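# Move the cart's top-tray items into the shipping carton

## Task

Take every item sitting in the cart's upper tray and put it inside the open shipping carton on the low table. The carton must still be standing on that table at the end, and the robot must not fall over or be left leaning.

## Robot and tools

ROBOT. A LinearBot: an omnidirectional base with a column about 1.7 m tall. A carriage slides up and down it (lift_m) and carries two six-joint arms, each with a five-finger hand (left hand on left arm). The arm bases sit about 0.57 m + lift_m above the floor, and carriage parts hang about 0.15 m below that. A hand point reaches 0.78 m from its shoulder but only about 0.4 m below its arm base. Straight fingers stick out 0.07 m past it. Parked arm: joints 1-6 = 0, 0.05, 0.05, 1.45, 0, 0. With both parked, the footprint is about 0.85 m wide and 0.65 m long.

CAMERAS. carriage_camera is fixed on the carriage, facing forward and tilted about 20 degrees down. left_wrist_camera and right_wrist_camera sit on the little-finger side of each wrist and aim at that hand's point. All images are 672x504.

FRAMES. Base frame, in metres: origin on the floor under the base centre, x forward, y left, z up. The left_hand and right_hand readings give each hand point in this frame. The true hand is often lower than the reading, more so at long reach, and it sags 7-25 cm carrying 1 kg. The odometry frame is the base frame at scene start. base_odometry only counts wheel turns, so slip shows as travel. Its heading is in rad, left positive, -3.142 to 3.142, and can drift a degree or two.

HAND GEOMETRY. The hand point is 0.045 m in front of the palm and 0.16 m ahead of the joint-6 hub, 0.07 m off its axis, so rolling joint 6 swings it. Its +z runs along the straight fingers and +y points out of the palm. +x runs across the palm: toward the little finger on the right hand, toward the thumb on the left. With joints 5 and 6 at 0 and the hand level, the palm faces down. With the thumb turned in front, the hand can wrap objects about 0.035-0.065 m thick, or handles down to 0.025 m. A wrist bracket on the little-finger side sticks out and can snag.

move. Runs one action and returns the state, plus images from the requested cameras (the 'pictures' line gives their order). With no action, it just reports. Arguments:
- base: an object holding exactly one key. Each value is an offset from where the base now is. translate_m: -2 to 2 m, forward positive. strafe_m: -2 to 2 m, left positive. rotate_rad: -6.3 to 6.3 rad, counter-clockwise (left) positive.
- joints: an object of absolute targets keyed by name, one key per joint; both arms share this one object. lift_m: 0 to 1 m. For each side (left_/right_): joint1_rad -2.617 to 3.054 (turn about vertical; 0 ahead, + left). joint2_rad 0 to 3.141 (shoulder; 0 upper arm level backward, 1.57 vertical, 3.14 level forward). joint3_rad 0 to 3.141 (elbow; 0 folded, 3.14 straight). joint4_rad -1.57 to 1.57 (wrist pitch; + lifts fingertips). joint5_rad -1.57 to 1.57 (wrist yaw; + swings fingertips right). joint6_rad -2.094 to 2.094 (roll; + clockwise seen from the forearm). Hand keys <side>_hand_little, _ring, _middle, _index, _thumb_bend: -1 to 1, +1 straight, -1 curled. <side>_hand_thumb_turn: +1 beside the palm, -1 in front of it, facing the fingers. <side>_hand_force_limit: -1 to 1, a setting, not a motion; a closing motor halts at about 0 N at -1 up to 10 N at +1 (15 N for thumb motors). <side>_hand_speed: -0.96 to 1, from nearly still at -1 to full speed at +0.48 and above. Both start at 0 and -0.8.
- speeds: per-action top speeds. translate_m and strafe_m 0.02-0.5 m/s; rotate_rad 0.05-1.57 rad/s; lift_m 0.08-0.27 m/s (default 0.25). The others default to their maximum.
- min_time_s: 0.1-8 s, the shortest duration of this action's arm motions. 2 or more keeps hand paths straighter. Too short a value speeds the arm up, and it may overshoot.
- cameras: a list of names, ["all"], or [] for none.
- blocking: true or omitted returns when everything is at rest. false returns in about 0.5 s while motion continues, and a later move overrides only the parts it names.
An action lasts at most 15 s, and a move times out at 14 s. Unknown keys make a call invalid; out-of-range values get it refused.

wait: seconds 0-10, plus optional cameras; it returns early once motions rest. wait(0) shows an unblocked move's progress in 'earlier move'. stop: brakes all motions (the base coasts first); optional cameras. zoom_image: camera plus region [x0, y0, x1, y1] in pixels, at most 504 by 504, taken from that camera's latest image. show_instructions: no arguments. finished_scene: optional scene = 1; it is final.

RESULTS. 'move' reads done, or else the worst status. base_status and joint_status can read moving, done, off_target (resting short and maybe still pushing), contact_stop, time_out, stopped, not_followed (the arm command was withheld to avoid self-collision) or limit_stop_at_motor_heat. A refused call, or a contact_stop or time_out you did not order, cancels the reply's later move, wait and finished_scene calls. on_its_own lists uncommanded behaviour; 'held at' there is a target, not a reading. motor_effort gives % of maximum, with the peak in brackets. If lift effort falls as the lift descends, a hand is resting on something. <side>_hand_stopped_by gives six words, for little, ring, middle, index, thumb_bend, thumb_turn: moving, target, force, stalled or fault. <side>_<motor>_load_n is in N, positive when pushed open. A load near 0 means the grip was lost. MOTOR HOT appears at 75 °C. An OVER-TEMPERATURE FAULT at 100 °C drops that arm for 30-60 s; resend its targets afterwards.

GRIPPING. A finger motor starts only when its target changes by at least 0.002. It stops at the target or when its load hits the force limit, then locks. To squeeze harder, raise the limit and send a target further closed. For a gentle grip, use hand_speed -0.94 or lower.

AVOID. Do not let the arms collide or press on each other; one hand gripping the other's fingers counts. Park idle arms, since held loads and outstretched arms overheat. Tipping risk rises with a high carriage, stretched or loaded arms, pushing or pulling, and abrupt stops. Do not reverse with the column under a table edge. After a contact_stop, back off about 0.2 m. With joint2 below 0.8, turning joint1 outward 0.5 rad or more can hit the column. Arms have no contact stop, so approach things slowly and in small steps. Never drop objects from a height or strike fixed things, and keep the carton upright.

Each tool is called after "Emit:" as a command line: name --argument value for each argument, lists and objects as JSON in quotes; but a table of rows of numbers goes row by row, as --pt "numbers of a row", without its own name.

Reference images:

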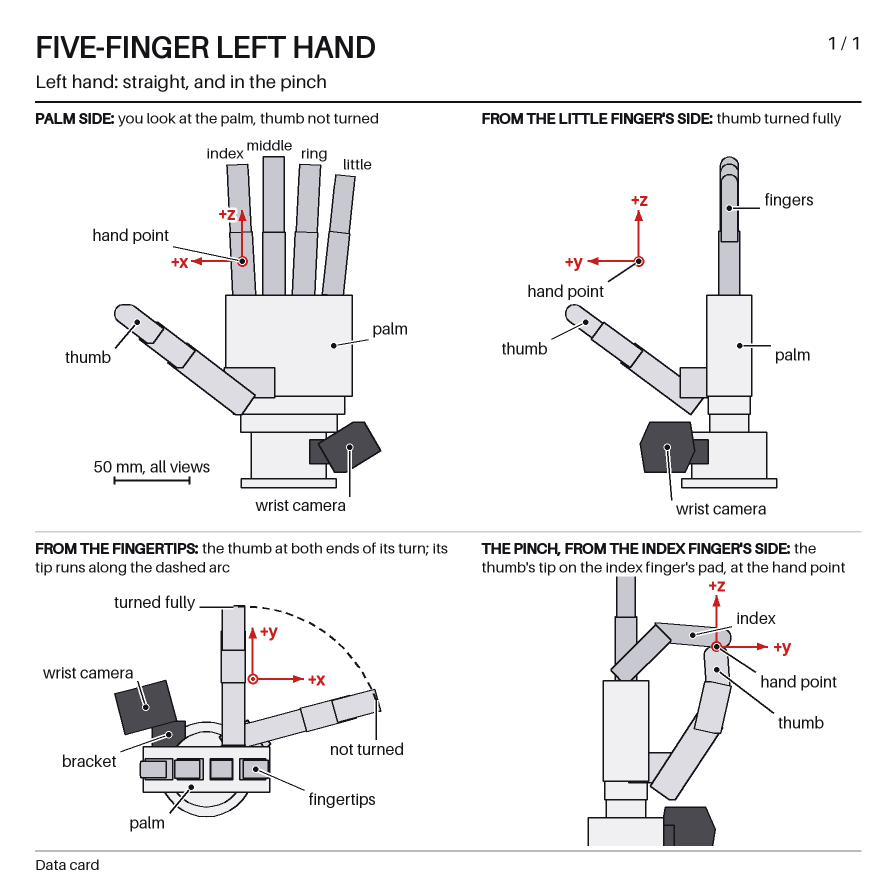

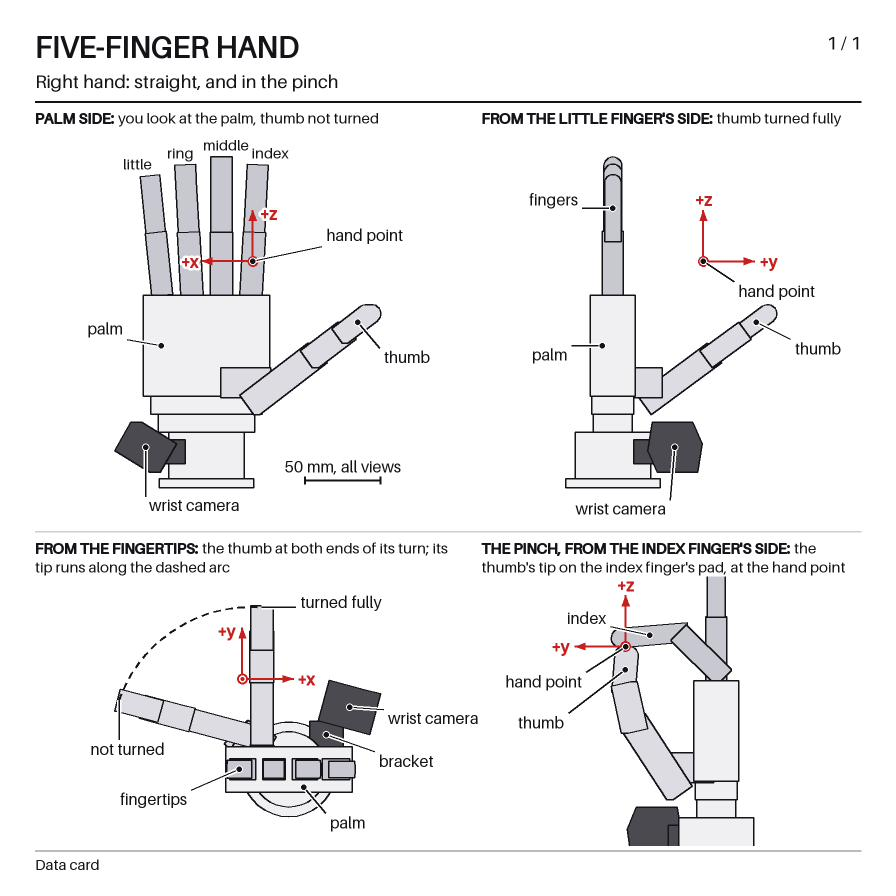

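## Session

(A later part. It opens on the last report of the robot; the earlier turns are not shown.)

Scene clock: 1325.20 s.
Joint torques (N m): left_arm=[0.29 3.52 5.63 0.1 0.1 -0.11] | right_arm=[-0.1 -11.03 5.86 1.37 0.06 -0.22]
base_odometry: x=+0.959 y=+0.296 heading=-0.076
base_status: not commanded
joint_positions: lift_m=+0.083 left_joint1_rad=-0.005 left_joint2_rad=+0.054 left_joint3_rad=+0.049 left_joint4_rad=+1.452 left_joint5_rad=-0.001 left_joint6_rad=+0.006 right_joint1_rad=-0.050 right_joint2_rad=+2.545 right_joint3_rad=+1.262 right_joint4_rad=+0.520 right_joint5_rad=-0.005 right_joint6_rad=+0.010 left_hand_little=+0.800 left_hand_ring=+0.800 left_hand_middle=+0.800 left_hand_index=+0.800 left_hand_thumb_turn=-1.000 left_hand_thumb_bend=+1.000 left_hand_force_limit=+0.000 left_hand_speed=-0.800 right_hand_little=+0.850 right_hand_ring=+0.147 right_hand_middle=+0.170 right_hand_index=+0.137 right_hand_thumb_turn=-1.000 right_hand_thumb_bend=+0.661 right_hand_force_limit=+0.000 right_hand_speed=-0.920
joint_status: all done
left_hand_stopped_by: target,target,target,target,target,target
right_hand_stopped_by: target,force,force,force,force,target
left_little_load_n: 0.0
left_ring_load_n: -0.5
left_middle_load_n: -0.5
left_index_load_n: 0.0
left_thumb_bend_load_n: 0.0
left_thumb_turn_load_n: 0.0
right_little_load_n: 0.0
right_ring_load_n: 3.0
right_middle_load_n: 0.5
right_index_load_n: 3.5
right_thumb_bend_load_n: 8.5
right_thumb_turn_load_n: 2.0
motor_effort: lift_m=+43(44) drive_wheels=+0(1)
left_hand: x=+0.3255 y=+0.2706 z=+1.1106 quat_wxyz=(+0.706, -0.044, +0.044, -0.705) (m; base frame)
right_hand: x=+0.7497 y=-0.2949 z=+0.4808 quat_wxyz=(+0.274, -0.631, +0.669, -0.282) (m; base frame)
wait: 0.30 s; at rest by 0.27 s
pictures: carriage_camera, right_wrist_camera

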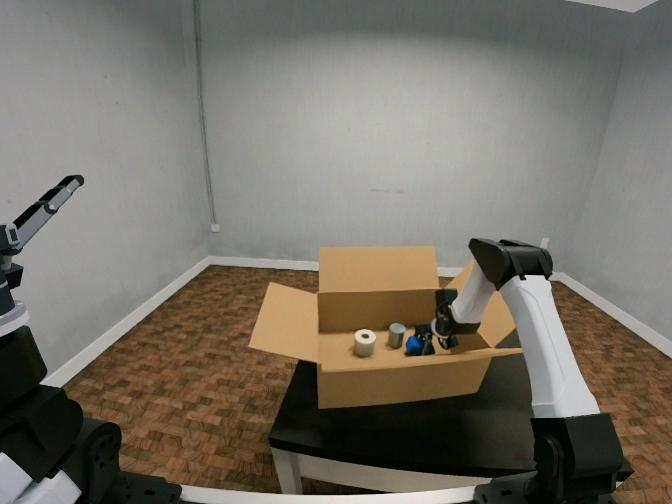

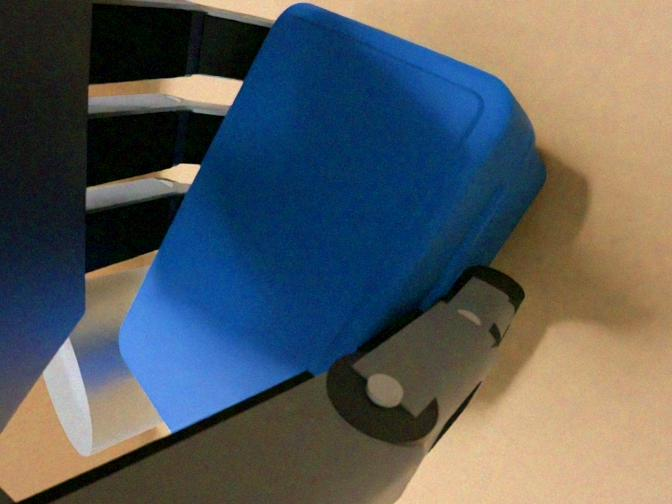

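Emit:
move --joints '{"lift_m": 0.093}' --speeds '{"lift_m": 0.08}'

Emit:
move --joints '{"right_hand_speed": -0.93, "right_hand_thumb_bend": 1.0, "right_hand_index": 0.45, "right_hand_middle": 0.45, "right_hand_ring": 0.45}'

Emit:
wait --seconds 0.3 --cameras '["carriage_camera", "right_wrist_camera"]'

Emit:
zoom_image --camera "carriage_camera" --region '[380, 300, 480, 400]'

Scene clock: 1331.50 s.
Joint torques (N m): left_arm=[0.27 3.9 5.37 0.04 0.12 -0.07] | right_arm=[-0.13 -11.67 5.64 1.58 0.07 -0.22]
move: done
base_odometry: x=+0.959 y=+0.296 heading=-0.076
base_status: not commanded
joint_positions: lift_m=+0.093 left_joint1_rad=-0.005 left_joint2_rad=+0.054 left_joint3_rad=+0.049 left_joint4_rad=+1.452 left_joint5_rad=-0.001 left_joint6_rad=+0.006 right_joint1_rad=-0.050 right_joint2_rad=+2.551 right_joint3_rad=+1.262 right_joint4_rad=+0.494 right_joint5_rad=-0.005 right_joint6_rad=+0.010 left_hand_little=+0.800 left_hand_ring=+0.800 left_hand_middle=+0.800 left_hand_index=+0.800 left_hand_thumb_turn=-1.000 left_hand_thumb_bend=+1.000 left_hand_force_limit=+0.000 left_hand_speed=-0.800 right_hand_little=+0.850 right_hand_ring=+0.148 right_hand_middle=+0.170 right_hand_index=+0.137 right_hand_thumb_turn=-1.000 right_hand_thumb_bend=+0.661 right_hand_force_limit=+0.000 right_hand_speed=-0.920
joint_status: all done
left_hand_stopped_by: target,target,target,target,target,target
right_hand_stopped_by: target,force,force,force,force,target
left_little_load_n: 0.0
left_ring_load_n: 0.0
left_middle_load_n: -0.5
left_index_load_n: 0.0
left_thumb_bend_load_n: 0.0
left_thumb_turn_load_n: 0.0
right_little_load_n: 0.5
right_ring_load_n: 3.5
right_middle_load_n: 2.5
right_index_load_n: 4.0
right_thumb_bend_load_n: 8.5
right_thumb_turn_load_n: 1.5
motor_effort: lift_m=+46(54) drive_wheels=+0(1)
left_hand: x=+0.3256 y=+0.2706 z=+1.1204 quat_wxyz=(+0.706, -0.044, +0.044, -0.705) (m; base frame)
right_hand: x=+0.7420 y=-0.2945 z=+0.4840 quat_wxyz=(+0.264, -0.635, +0.673, -0.271) (m; base frame)
pictures: none

Scene clock: 1335.37 s.
Joint torques (N m): left_arm=[0.08 3.88 5.18 0.1 0.09 -0.11] | right_arm=[-0.14 -11.48 5.71 1.62 0.07 -0.21]
move: done
base_odometry: x=+0.959 y=+0.296 heading=-0.076
base_status: not commanded
joint_positions: lift_m=+0.093 left_joint1_rad=-0.005 left_joint2_rad=+0.054 left_joint3_rad=+0.049 left_joint4_rad=+1.452 left_joint5_rad=-0.001 left_joint6_rad=+0.006 right_joint1_rad=-0.050 right_joint2_rad=+2.551 right_joint3_rad=+1.262 right_joint4_rad=+0.494 right_joint5_rad=-0.005 right_joint6_rad=+0.010 left_hand_little=+0.800 left_hand_ring=+0.800 left_hand_middle=+0.800 left_hand_index=+0.800 left_hand_thumb_turn=-1.000 left_hand_thumb_bend=+1.000 left_hand_force_limit=+0.000 left_hand_speed=-0.800 right_hand_little=+0.850 right_hand_ring=+0.450 right_hand_middle=+0.450 right_hand_index=+0.450 right_hand_thumb_turn=-1.000 right_hand_thumb_bend=+1.000 right_hand_force_limit=+0.000 right_hand_speed=-0.930
joint_status: all done
left_hand_stopped_by: target,target,target,target,target,target
right_hand_stopped_by: target,target,target,target,target,target
left_little_load_n: 0.0
left_ring_load_n: 0.0
left_middle_load_n: 0.0
left_index_load_n: 0.0
left_thumb_bend_load_n: 0.0
left_thumb_turn_load_n: 0.0
right_little_load_n: 0.0
right_ring_load_n: 0.0
right_middle_load_n: -0.5
right_index_load_n: 0.0
right_thumb_bend_load_n: 0.0
right_thumb_turn_load_n: 0.0
motor_effort: lift_m=+46(46) drive_wheels=+0(1)
left_hand: x=+0.3256 y=+0.2706 z=+1.1204 quat_wxyz=(+0.706, -0.044, +0.044, -0.705) (m; base frame)
right_hand: x=+0.7419 y=-0.2945 z=+0.4840 quat_wxyz=(+0.264, -0.635, +0.673, -0.271) (m; base frame)
pictures: none

Scene clock: 1335.67 s.
Joint torques (N m): left_arm=[0.09 3.92 5.3 0.04 0.11 -0.09] | right_arm=[-0.09 -11.48 5.74 1.63 0.07 -0.21]
base_odometry: x=+0.959 y=+0.296 heading=-0.076
base_status: not commanded
joint_positions: lift_m=+0.093 left_joint1_rad=-0.005 left_joint2_rad=+0.054 left_joint3_rad=+0.049 left_joint4_rad=+1.452 left_joint5_rad=-0.001 left_joint6_rad=+0.006 right_joint1_rad=-0.050 right_joint2_rad=+2.551 right_joint3_rad=+1.262 right_joint4_rad=+0.494 right_joint5_rad=-0.005 right_joint6_rad=+0.010 left_hand_little=+0.800 left_hand_ring=+0.800 left_hand_middle=+0.800 left_hand_index=+0.800 left_hand_thumb_turn=-1.000 left_hand_thumb_bend=+1.000 left_hand_force_limit=+0.000 left_hand_speed=-0.800 right_hand_little=+0.850 right_hand_ring=+0.450 right_hand_middle=+0.450 right_hand_index=+0.450 right_hand_thumb_turn=-1.000 right_hand_thumb_bend=+1.000 right_hand_force_limit=+0.000 right_hand_speed=-0.930
joint_status: all done
left_hand_stopped_by: target,target,target,target,target,target
right_hand_stopped_by: target,target,target,target,target,target
left_little_load_n: 0.0
left_ring_load_n: 0.0
left_middle_load_n: 0.0
left_index_load_n: 0.0
left_thumb_bend_load_n: 0.0
left_thumb_turn_load_n: 0.0
right_little_load_n: 0.0
right_ring_load_n: 0.0
right_middle_load_n: 0.0
right_index_load_n: 0.0
right_thumb_bend_load_n: 0.0
right_thumb_turn_load_n: 0.0
motor_effort: lift_m=+46(46) drive_wheels=+0(1)
left_hand: x=+0.3256 y=+0.2706 z=+1.1204 quat_wxyz=(+0.706, -0.044, +0.044, -0.705) (m; base frame)
right_hand: x=+0.7419 y=-0.2945 z=+0.4840 quat_wxyz=(+0.264, -0.635, +0.673, -0.271) (m; base frame)
wait: 0.30 s; at rest by 0.27 s
pictures: carriage_camera, right_wrist_camera

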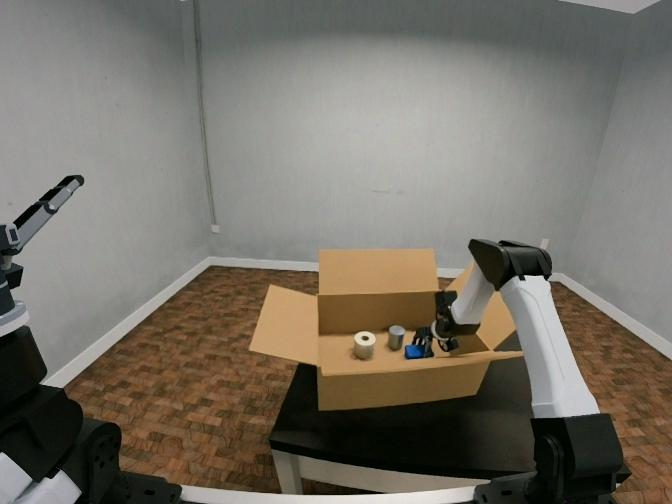

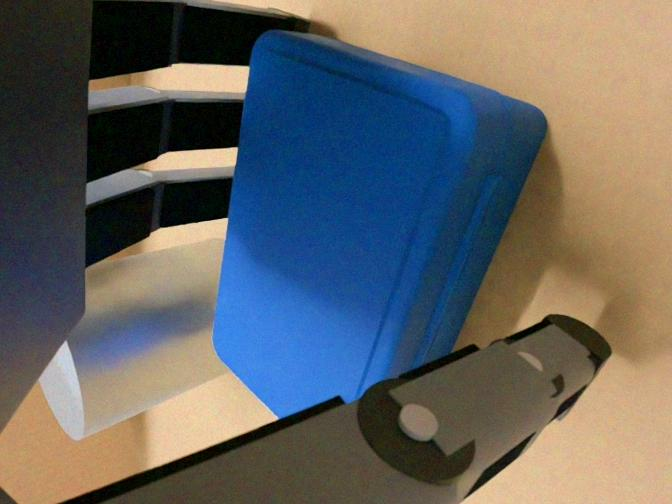

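Scaled by 5.040 from the camera's 672x504 image, which has a finer 960x720 frame.

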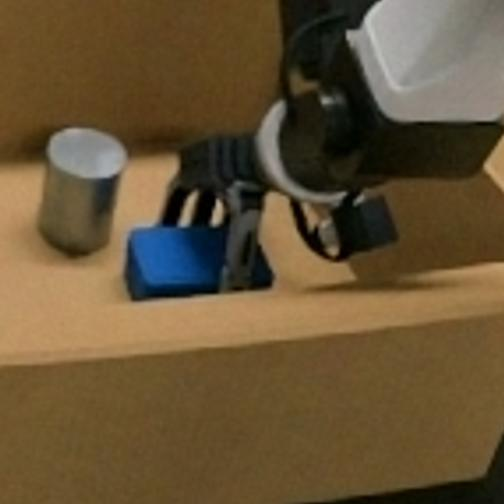

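Emit:
move --joints '{"lift_m": 0.14}' --speeds '{"lift_m": 0.08}'

Emit:
move --joints '{"lift_m": 0.45}' --speeds '{"lift_m": 0.2}'

Emit:
wait --seconds 0.3 --cameras '["carriage_camera"]'

Emit:
zoom_image --camera "carriage_camera" --region '[250, 300, 500, 500]'

Scene clock: 1342.03 s.
Joint torques (N m): left_arm=[0.2 3.69 5.52 0.04 0.11 -0.13] | right_arm=[-0.16 -11.81 5.67 1.62 0.07 -0.23]
move: done
base_odometry: x=+0.959 y=+0.296 heading=-0.076
base_status: not commanded
joint_positions: lift_m=+0.140 left_joint1_rad=-0.005 left_joint2_rad=+0.054 left_joint3_rad=+0.049 left_joint4_rad=+1.452 left_joint5_rad=-0.001 left_joint6_rad=+0.006 right_joint1_rad=-0.050 right_joint2_rad=+2.553 right_joint3_rad=+1.262 right_joint4_rad=+0.491 right_joint5_rad=-0.005 right_joint6_rad=+0.010 left_hand_little=+0.800 left_hand_ring=+0.800 left_hand_middle=+0.800 left_hand_index=+0.800 left_hand_thumb_turn=-1.000 left_hand_thumb_bend=+1.000 left_hand_force_limit=+0.000 left_hand_speed=-0.800 right_hand_little=+0.850 right_hand_ring=+0.450 right_hand_middle=+0.450 right_hand_index=+0.450 right_hand_thumb_turn=-1.000 right_hand_thumb_bend=+1.000 right_hand_force_limit=+0.000 right_hand_speed=-0.930
joint_status: all done
left_hand_stopped_by: target,target,target,target,target,target
right_hand_stopped_by: target,target,target,target,target,target
left_little_load_n: 0.0
left_ring_load_n: 0.0
left_middle_load_n: 0.0
left_index_load_n: 0.0
left_thumb_bend_load_n: 0.0
left_thumb_turn_load_n: 0.0
right_little_load_n: 0.0
right_ring_load_n: 0.0
right_middle_load_n: 0.0
right_index_load_n: 0.0
right_thumb_bend_load_n: 0.0
right_thumb_turn_load_n: 0.0
motor_effort: lift_m=+46(54) drive_wheels=+0(1)
left_hand: x=+0.3256 y=+0.2706 z=+1.1674 quat_wxyz=(+0.706, -0.044, +0.044, -0.705) (m; base frame)
right_hand: x=+0.7406 y=-0.2944 z=+0.5294 quat_wxyz=(+0.262, -0.636, +0.674, -0.270) (m; base frame)
pictures: none

Scene clock: 1344.07 s.
Joint torques (N m): left_arm=[0.2 3.64 5.27 0.05 0.1 -0.08] | right_arm=[-0.12 -12.16 5.65 1.61 0.07 -0.22]
move: done
base_odometry: x=+0.959 y=+0.296 heading=-0.076
base_status: not commanded
joint_positions: lift_m=+0.450 left_joint1_rad=-0.005 left_joint2_rad=+0.054 left_joint3_rad=+0.049 left_joint4_rad=+1.452 left_joint5_rad=-0.001 left_joint6_rad=+0.006 right_joint1_rad=-0.050 right_joint2_rad=+2.558 right_joint3_rad=+1.262 right_joint4_rad=+0.492 right_joint5_rad=-0.005 right_joint6_rad=+0.010 left_hand_little=+0.800 left_hand_ring=+0.800 left_hand_middle=+0.800 left_hand_index=+0.800 left_hand_thumb_turn=-1.000 left_hand_thumb_bend=+1.000 left_hand_force_limit=+0.000 left_hand_speed=-0.800 right_hand_little=+0.850 right_hand_ring=+0.450 right_hand_middle=+0.450 right_hand_index=+0.450 right_hand_thumb_turn=-1.000 right_hand_thumb_bend=+1.000 right_hand_force_limit=+0.000 right_hand_speed=-0.930
joint_status: all done
left_hand_stopped_by: target,target,target,target,target,target
right_hand_stopped_by: target,target,target,target,target,target
left_little_load_n: 0.0
left_ring_load_n: 0.0
left_middle_load_n: 0.0
left_index_load_n: 0.0
left_thumb_bend_load_n: 0.0
left_thumb_turn_load_n: 0.0
right_little_load_n: 0.0
right_ring_load_n: 0.0
right_middle_load_n: 0.0
right_index_load_n: 0.0
right_thumb_bend_load_n: 0.0
right_thumb_turn_load_n: 0.0
motor_effort: lift_m=+46(55) drive_wheels=+0(1)
left_hand: x=+0.3256 y=+0.2706 z=+1.4774 quat_wxyz=(+0.706, -0.044, +0.044, -0.705) (m; base frame)
right_hand: x=+0.7394 y=-0.2943 z=+0.8374 quat_wxyz=(+0.261, -0.636, +0.674, -0.268) (m; base frame)
pictures: none

Scene clock: 1344.37 s.
Joint torques (N m): left_arm=[0.03 3.63 5.57 0.02 0.07 -0.17] | right_arm=[-0.09 -12.16 5.67 1.63 0.08 -0.2]
base_odometry: x=+0.959 y=+0.296 heading=-0.076
base_status: not commanded
joint_positions: lift_m=+0.450 left_joint1_rad=-0.005 left_joint2_rad=+0.054 left_joint3_rad=+0.049 left_joint4_rad=+1.452 left_joint5_rad=-0.001 left_joint6_rad=+0.006 right_joint1_rad=-0.050 right_joint2_rad=+2.558 right_joint3_rad=+1.262 right_joint4_rad=+0.492 right_joint5_rad=-0.005 right_joint6_rad=+0.010 left_hand_little=+0.800 left_hand_ring=+0.800 left_hand_middle=+0.800 left_hand_index=+0.800 left_hand_thumb_turn=-1.000 left_hand_thumb_bend=+1.000 left_hand_force_limit=+0.000 left_hand_speed=-0.800 right_hand_little=+0.850 right_hand_ring=+0.450 right_hand_middle=+0.450 right_hand_index=+0.450 right_hand_thumb_turn=-1.000 right_hand_thumb_bend=+1.000 right_hand_force_limit=+0.000 right_hand_speed=-0.930
joint_status: all done
left_hand_stopped_by: target,target,target,target,target,target
right_hand_stopped_by: target,target,target,target,target,target
left_little_load_n: 0.0
left_ring_load_n: 0.0
left_middle_load_n: 0.0
left_index_load_n: 0.0
left_thumb_bend_load_n: 0.0
left_thumb_turn_load_n: 0.0
right_little_load_n: 0.0
right_ring_load_n: 0.0
right_middle_load_n: 0.0
right_index_load_n: 0.0
right_thumb_bend_load_n: 0.0
right_thumb_turn_load_n: 0.0
motor_effort: lift_m=+45(55) drive_wheels=+0(1)
left_hand: x=+0.3256 y=+0.2706 z=+1.4774 quat_wxyz=(+0.706, -0.044, +0.044, -0.705) (m; base frame)
right_hand: x=+0.7394 y=-0.2943 z=+0.8374 quat_wxyz=(+0.261, -0.636, +0.674, -0.268) (m; base frame)
wait: 0.30 s; at rest by 0.27 s
pictures: carriage_camera

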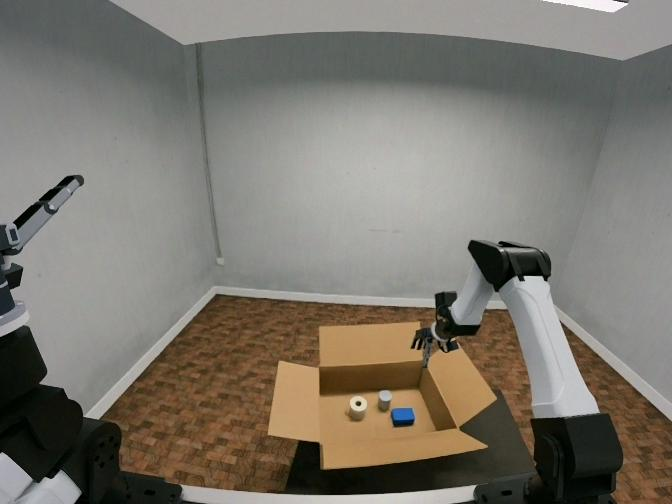

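Scaled by 2.016 from the camera's 672x504 image, which has a finer 960x720 frame.

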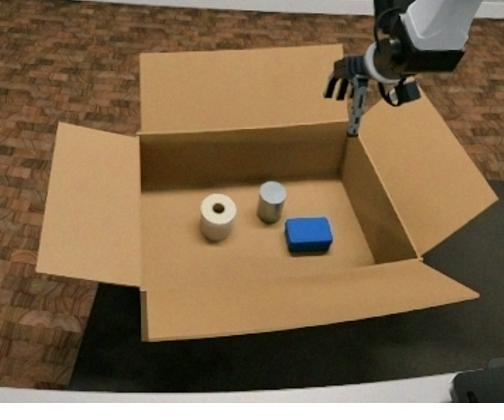

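Emit:
move --base '{"translate_m": -0.4}' --speeds '{"translate_m": 0.2}'

Emit:
move --joints '{"right_joint1_rad": 0, "right_joint2_rad": 0.05, "right_joint3_rad": 0.05, "right_joint4_rad": 1.45, "right_joint5_rad": 0, "right_joint6_rad": 0, "lift_m": 0.3}' --min_time_s 3

Emit:
wait --seconds 0.5 --cameras '["carriage_camera"]'

Scene clock: 1351.60 s.
Joint torques (N m): left_arm=[0.12 3.86 5.26 0.04 0.11 -0.11] | right_arm=[-0.14 -12.16 5.68 1.62 0.06 -0.2]
move: done
base_odometry: x=+0.560 y=+0.326 heading=-0.076
base_status: done
joint_positions: lift_m=+0.450 left_joint1_rad=-0.005 left_joint2_rad=+0.054 left_joint3_rad=+0.049 left_joint4_rad=+1.451 left_joint5_rad=-0.001 left_joint6_rad=+0.006 right_joint1_rad=-0.050 right_joint2_rad=+2.558 right_joint3_rad=+1.262 right_joint4_rad=+0.492 right_joint5_rad=-0.005 right_joint6_rad=+0.010 left_hand_little=+0.800 left_hand_ring=+0.800 left_hand_middle=+0.800 left_hand_index=+0.800 left_hand_thumb_turn=-1.000 left_hand_thumb_bend=+1.000 left_hand_force_limit=+0.000 left_hand_speed=-0.800 right_hand_little=+0.850 right_hand_ring=+0.450 right_hand_middle=+0.450 right_hand_index=+0.450 right_hand_thumb_turn=-1.000 right_hand_thumb_bend=+1.000 right_hand_force_limit=+0.000 right_hand_speed=-0.930
joint_status: not commanded
left_hand_stopped_by: target,target,target,target,target,target
right_hand_stopped_by: target,target,target,target,target,target
left_little_load_n: 0.0
left_ring_load_n: 0.0
left_middle_load_n: 0.0
left_index_load_n: 0.0
left_thumb_bend_load_n: 0.0
left_thumb_turn_load_n: 0.0
right_little_load_n: 0.0
right_ring_load_n: 0.0
right_middle_load_n: 0.0
right_index_load_n: 0.0
right_thumb_bend_load_n: 0.5
right_thumb_turn_load_n: 0.0
motor_effort: lift_m=+45(46) drive_wheels=-1(7)
left_hand: x=+0.3258 y=+0.2706 z=+1.4773 quat_wxyz=(+0.706, -0.045, +0.044, -0.705) (m; base frame)
right_hand: x=+0.7394 y=-0.2943 z=+0.8374 quat_wxyz=(+0.261, -0.636, +0.674, -0.268) (m; base frame)
pictures: none

Scene clock: 1354.90 s.
Joint torques (N m): left_arm=[0.1 3.81 5.46 0.09 0.06 -0.06] | right_arm=[0.38 3.37 5.3 0.14 0.07 -0.21]
move: done
base_odometry: x=+0.561 y=+0.326 heading=-0.076
base_status: not commanded
joint_positions: lift_m=+0.300 left_joint1_rad=-0.005 left_joint2_rad=+0.054 left_joint3_rad=+0.048 left_joint4_rad=+1.451 left_joint5_rad=-0.001 left_joint6_rad=+0.006 right_joint1_rad=-0.006 right_joint2_rad=+0.059 right_joint3_rad=+0.059 right_joint4_rad=+1.435 right_joint5_rad=-0.005 right_joint6_rad=+0.010 left_hand_little=+0.800 left_hand_ring=+0.800 left_hand_middle=+0.800 left_hand_index=+0.800 left_hand_thumb_turn=-1.000 left_hand_thumb_bend=+1.000 left_hand_force_limit=+0.000 left_hand_speed=-0.800 right_hand_little=+0.850 right_hand_ring=+0.450 right_hand_middle=+0.450 right_hand_index=+0.450 right_hand_thumb_turn=-1.000 right_hand_thumb_bend=+1.000 right_hand_force_limit=+0.000 right_hand_speed=-0.930
joint_status: all done
left_hand_stopped_by: target,target,target,target,target,target
right_hand_stopped_by: target,target,target,target,target,target
left_little_load_n: 0.0
left_ring_load_n: 0.0
left_middle_load_n: 0.0
left_index_load_n: 0.0
left_thumb_bend_load_n: 0.0
left_thumb_turn_load_n: 0.0
right_little_load_n: 0.0
right_ring_load_n: 0.0
right_middle_load_n: 0.0
right_index_load_n: 0.0
right_thumb_bend_load_n: 0.0
right_thumb_turn_load_n: 0.0
motor_effort: lift_m=+45(46) drive_wheels=+1(1)
left_hand: x=+0.3259 y=+0.2706 z=+1.3272 quat_wxyz=(+0.706, -0.045, +0.044, -0.705) (m; base frame)
right_hand: x=+0.3280 y=-0.2694 z=+1.3288 quat_wxyz=(+0.707, -0.049, +0.047, -0.704) (m; base frame)
pictures: none

Scene clock: 1355.40 s.
Joint torques (N m): left_arm=[0.13 3.86 5.5 0.1 0.16 -0.15] | right_arm=[0.38 3.4 5.31 0.17 0.08 -0.2]
base_odometry: x=+0.561 y=+0.326 heading=-0.076
base_status: not commanded
joint_positions: lift_m=+0.300 left_joint1_rad=-0.005 left_joint2_rad=+0.054 left_joint3_rad=+0.048 left_joint4_rad=+1.451 left_joint5_rad=-0.001 left_joint6_rad=+0.006 right_joint1_rad=-0.006 right_joint2_rad=+0.059 right_joint3_rad=+0.059 right_joint4_rad=+1.435 right_joint5_rad=-0.005 right_joint6_rad=+0.010 left_hand_little=+0.800 left_hand_ring=+0.800 left_hand_middle=+0.800 left_hand_index=+0.800 left_hand_thumb_turn=-1.000 left_hand_thumb_bend=+1.000 left_hand_force_limit=+0.000 left_hand_speed=-0.800 right_hand_little=+0.850 right_hand_ring=+0.450 right_hand_middle=+0.450 right_hand_index=+0.450 right_hand_thumb_turn=-1.000 right_hand_thumb_bend=+1.000 right_hand_force_limit=+0.000 right_hand_speed=-0.930
joint_status: all done
left_hand_stopped_by: target,target,target,target,target,target
right_hand_stopped_by: target,target,target,target,target,target
left_little_load_n: 0.0
left_ring_load_n: 0.0
left_middle_load_n: 0.0
left_index_load_n: 0.0
left_thumb_bend_load_n: 0.0
left_thumb_turn_load_n: 0.0
right_little_load_n: 0.0
right_ring_load_n: 0.0
right_middle_load_n: 0.0
right_index_load_n: 0.0
right_thumb_bend_load_n: 0.0
right_thumb_turn_load_n: 0.0
motor_effort: lift_m=+45(46) drive_wheels=+1(1)
left_hand: x=+0.3259 y=+0.2706 z=+1.3272 quat_wxyz=(+0.706, -0.045, +0.044, -0.705) (m; base frame)
right_hand: x=+0.3279 y=-0.2694 z=+1.3289 quat_wxyz=(+0.707, -0.049, +0.046, -0.704) (m; base frame)
wait: 0.50 s; at rest by 0.27 s
pictures: carriage_camera

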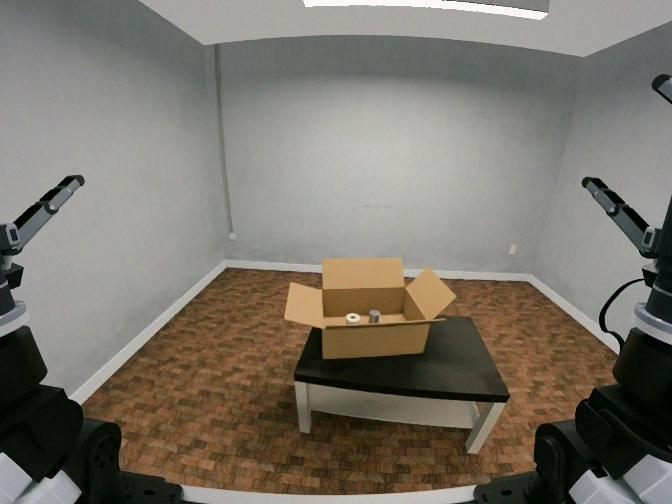

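Emit:
finished_scene --scene 1

The scene is finished: the task was done.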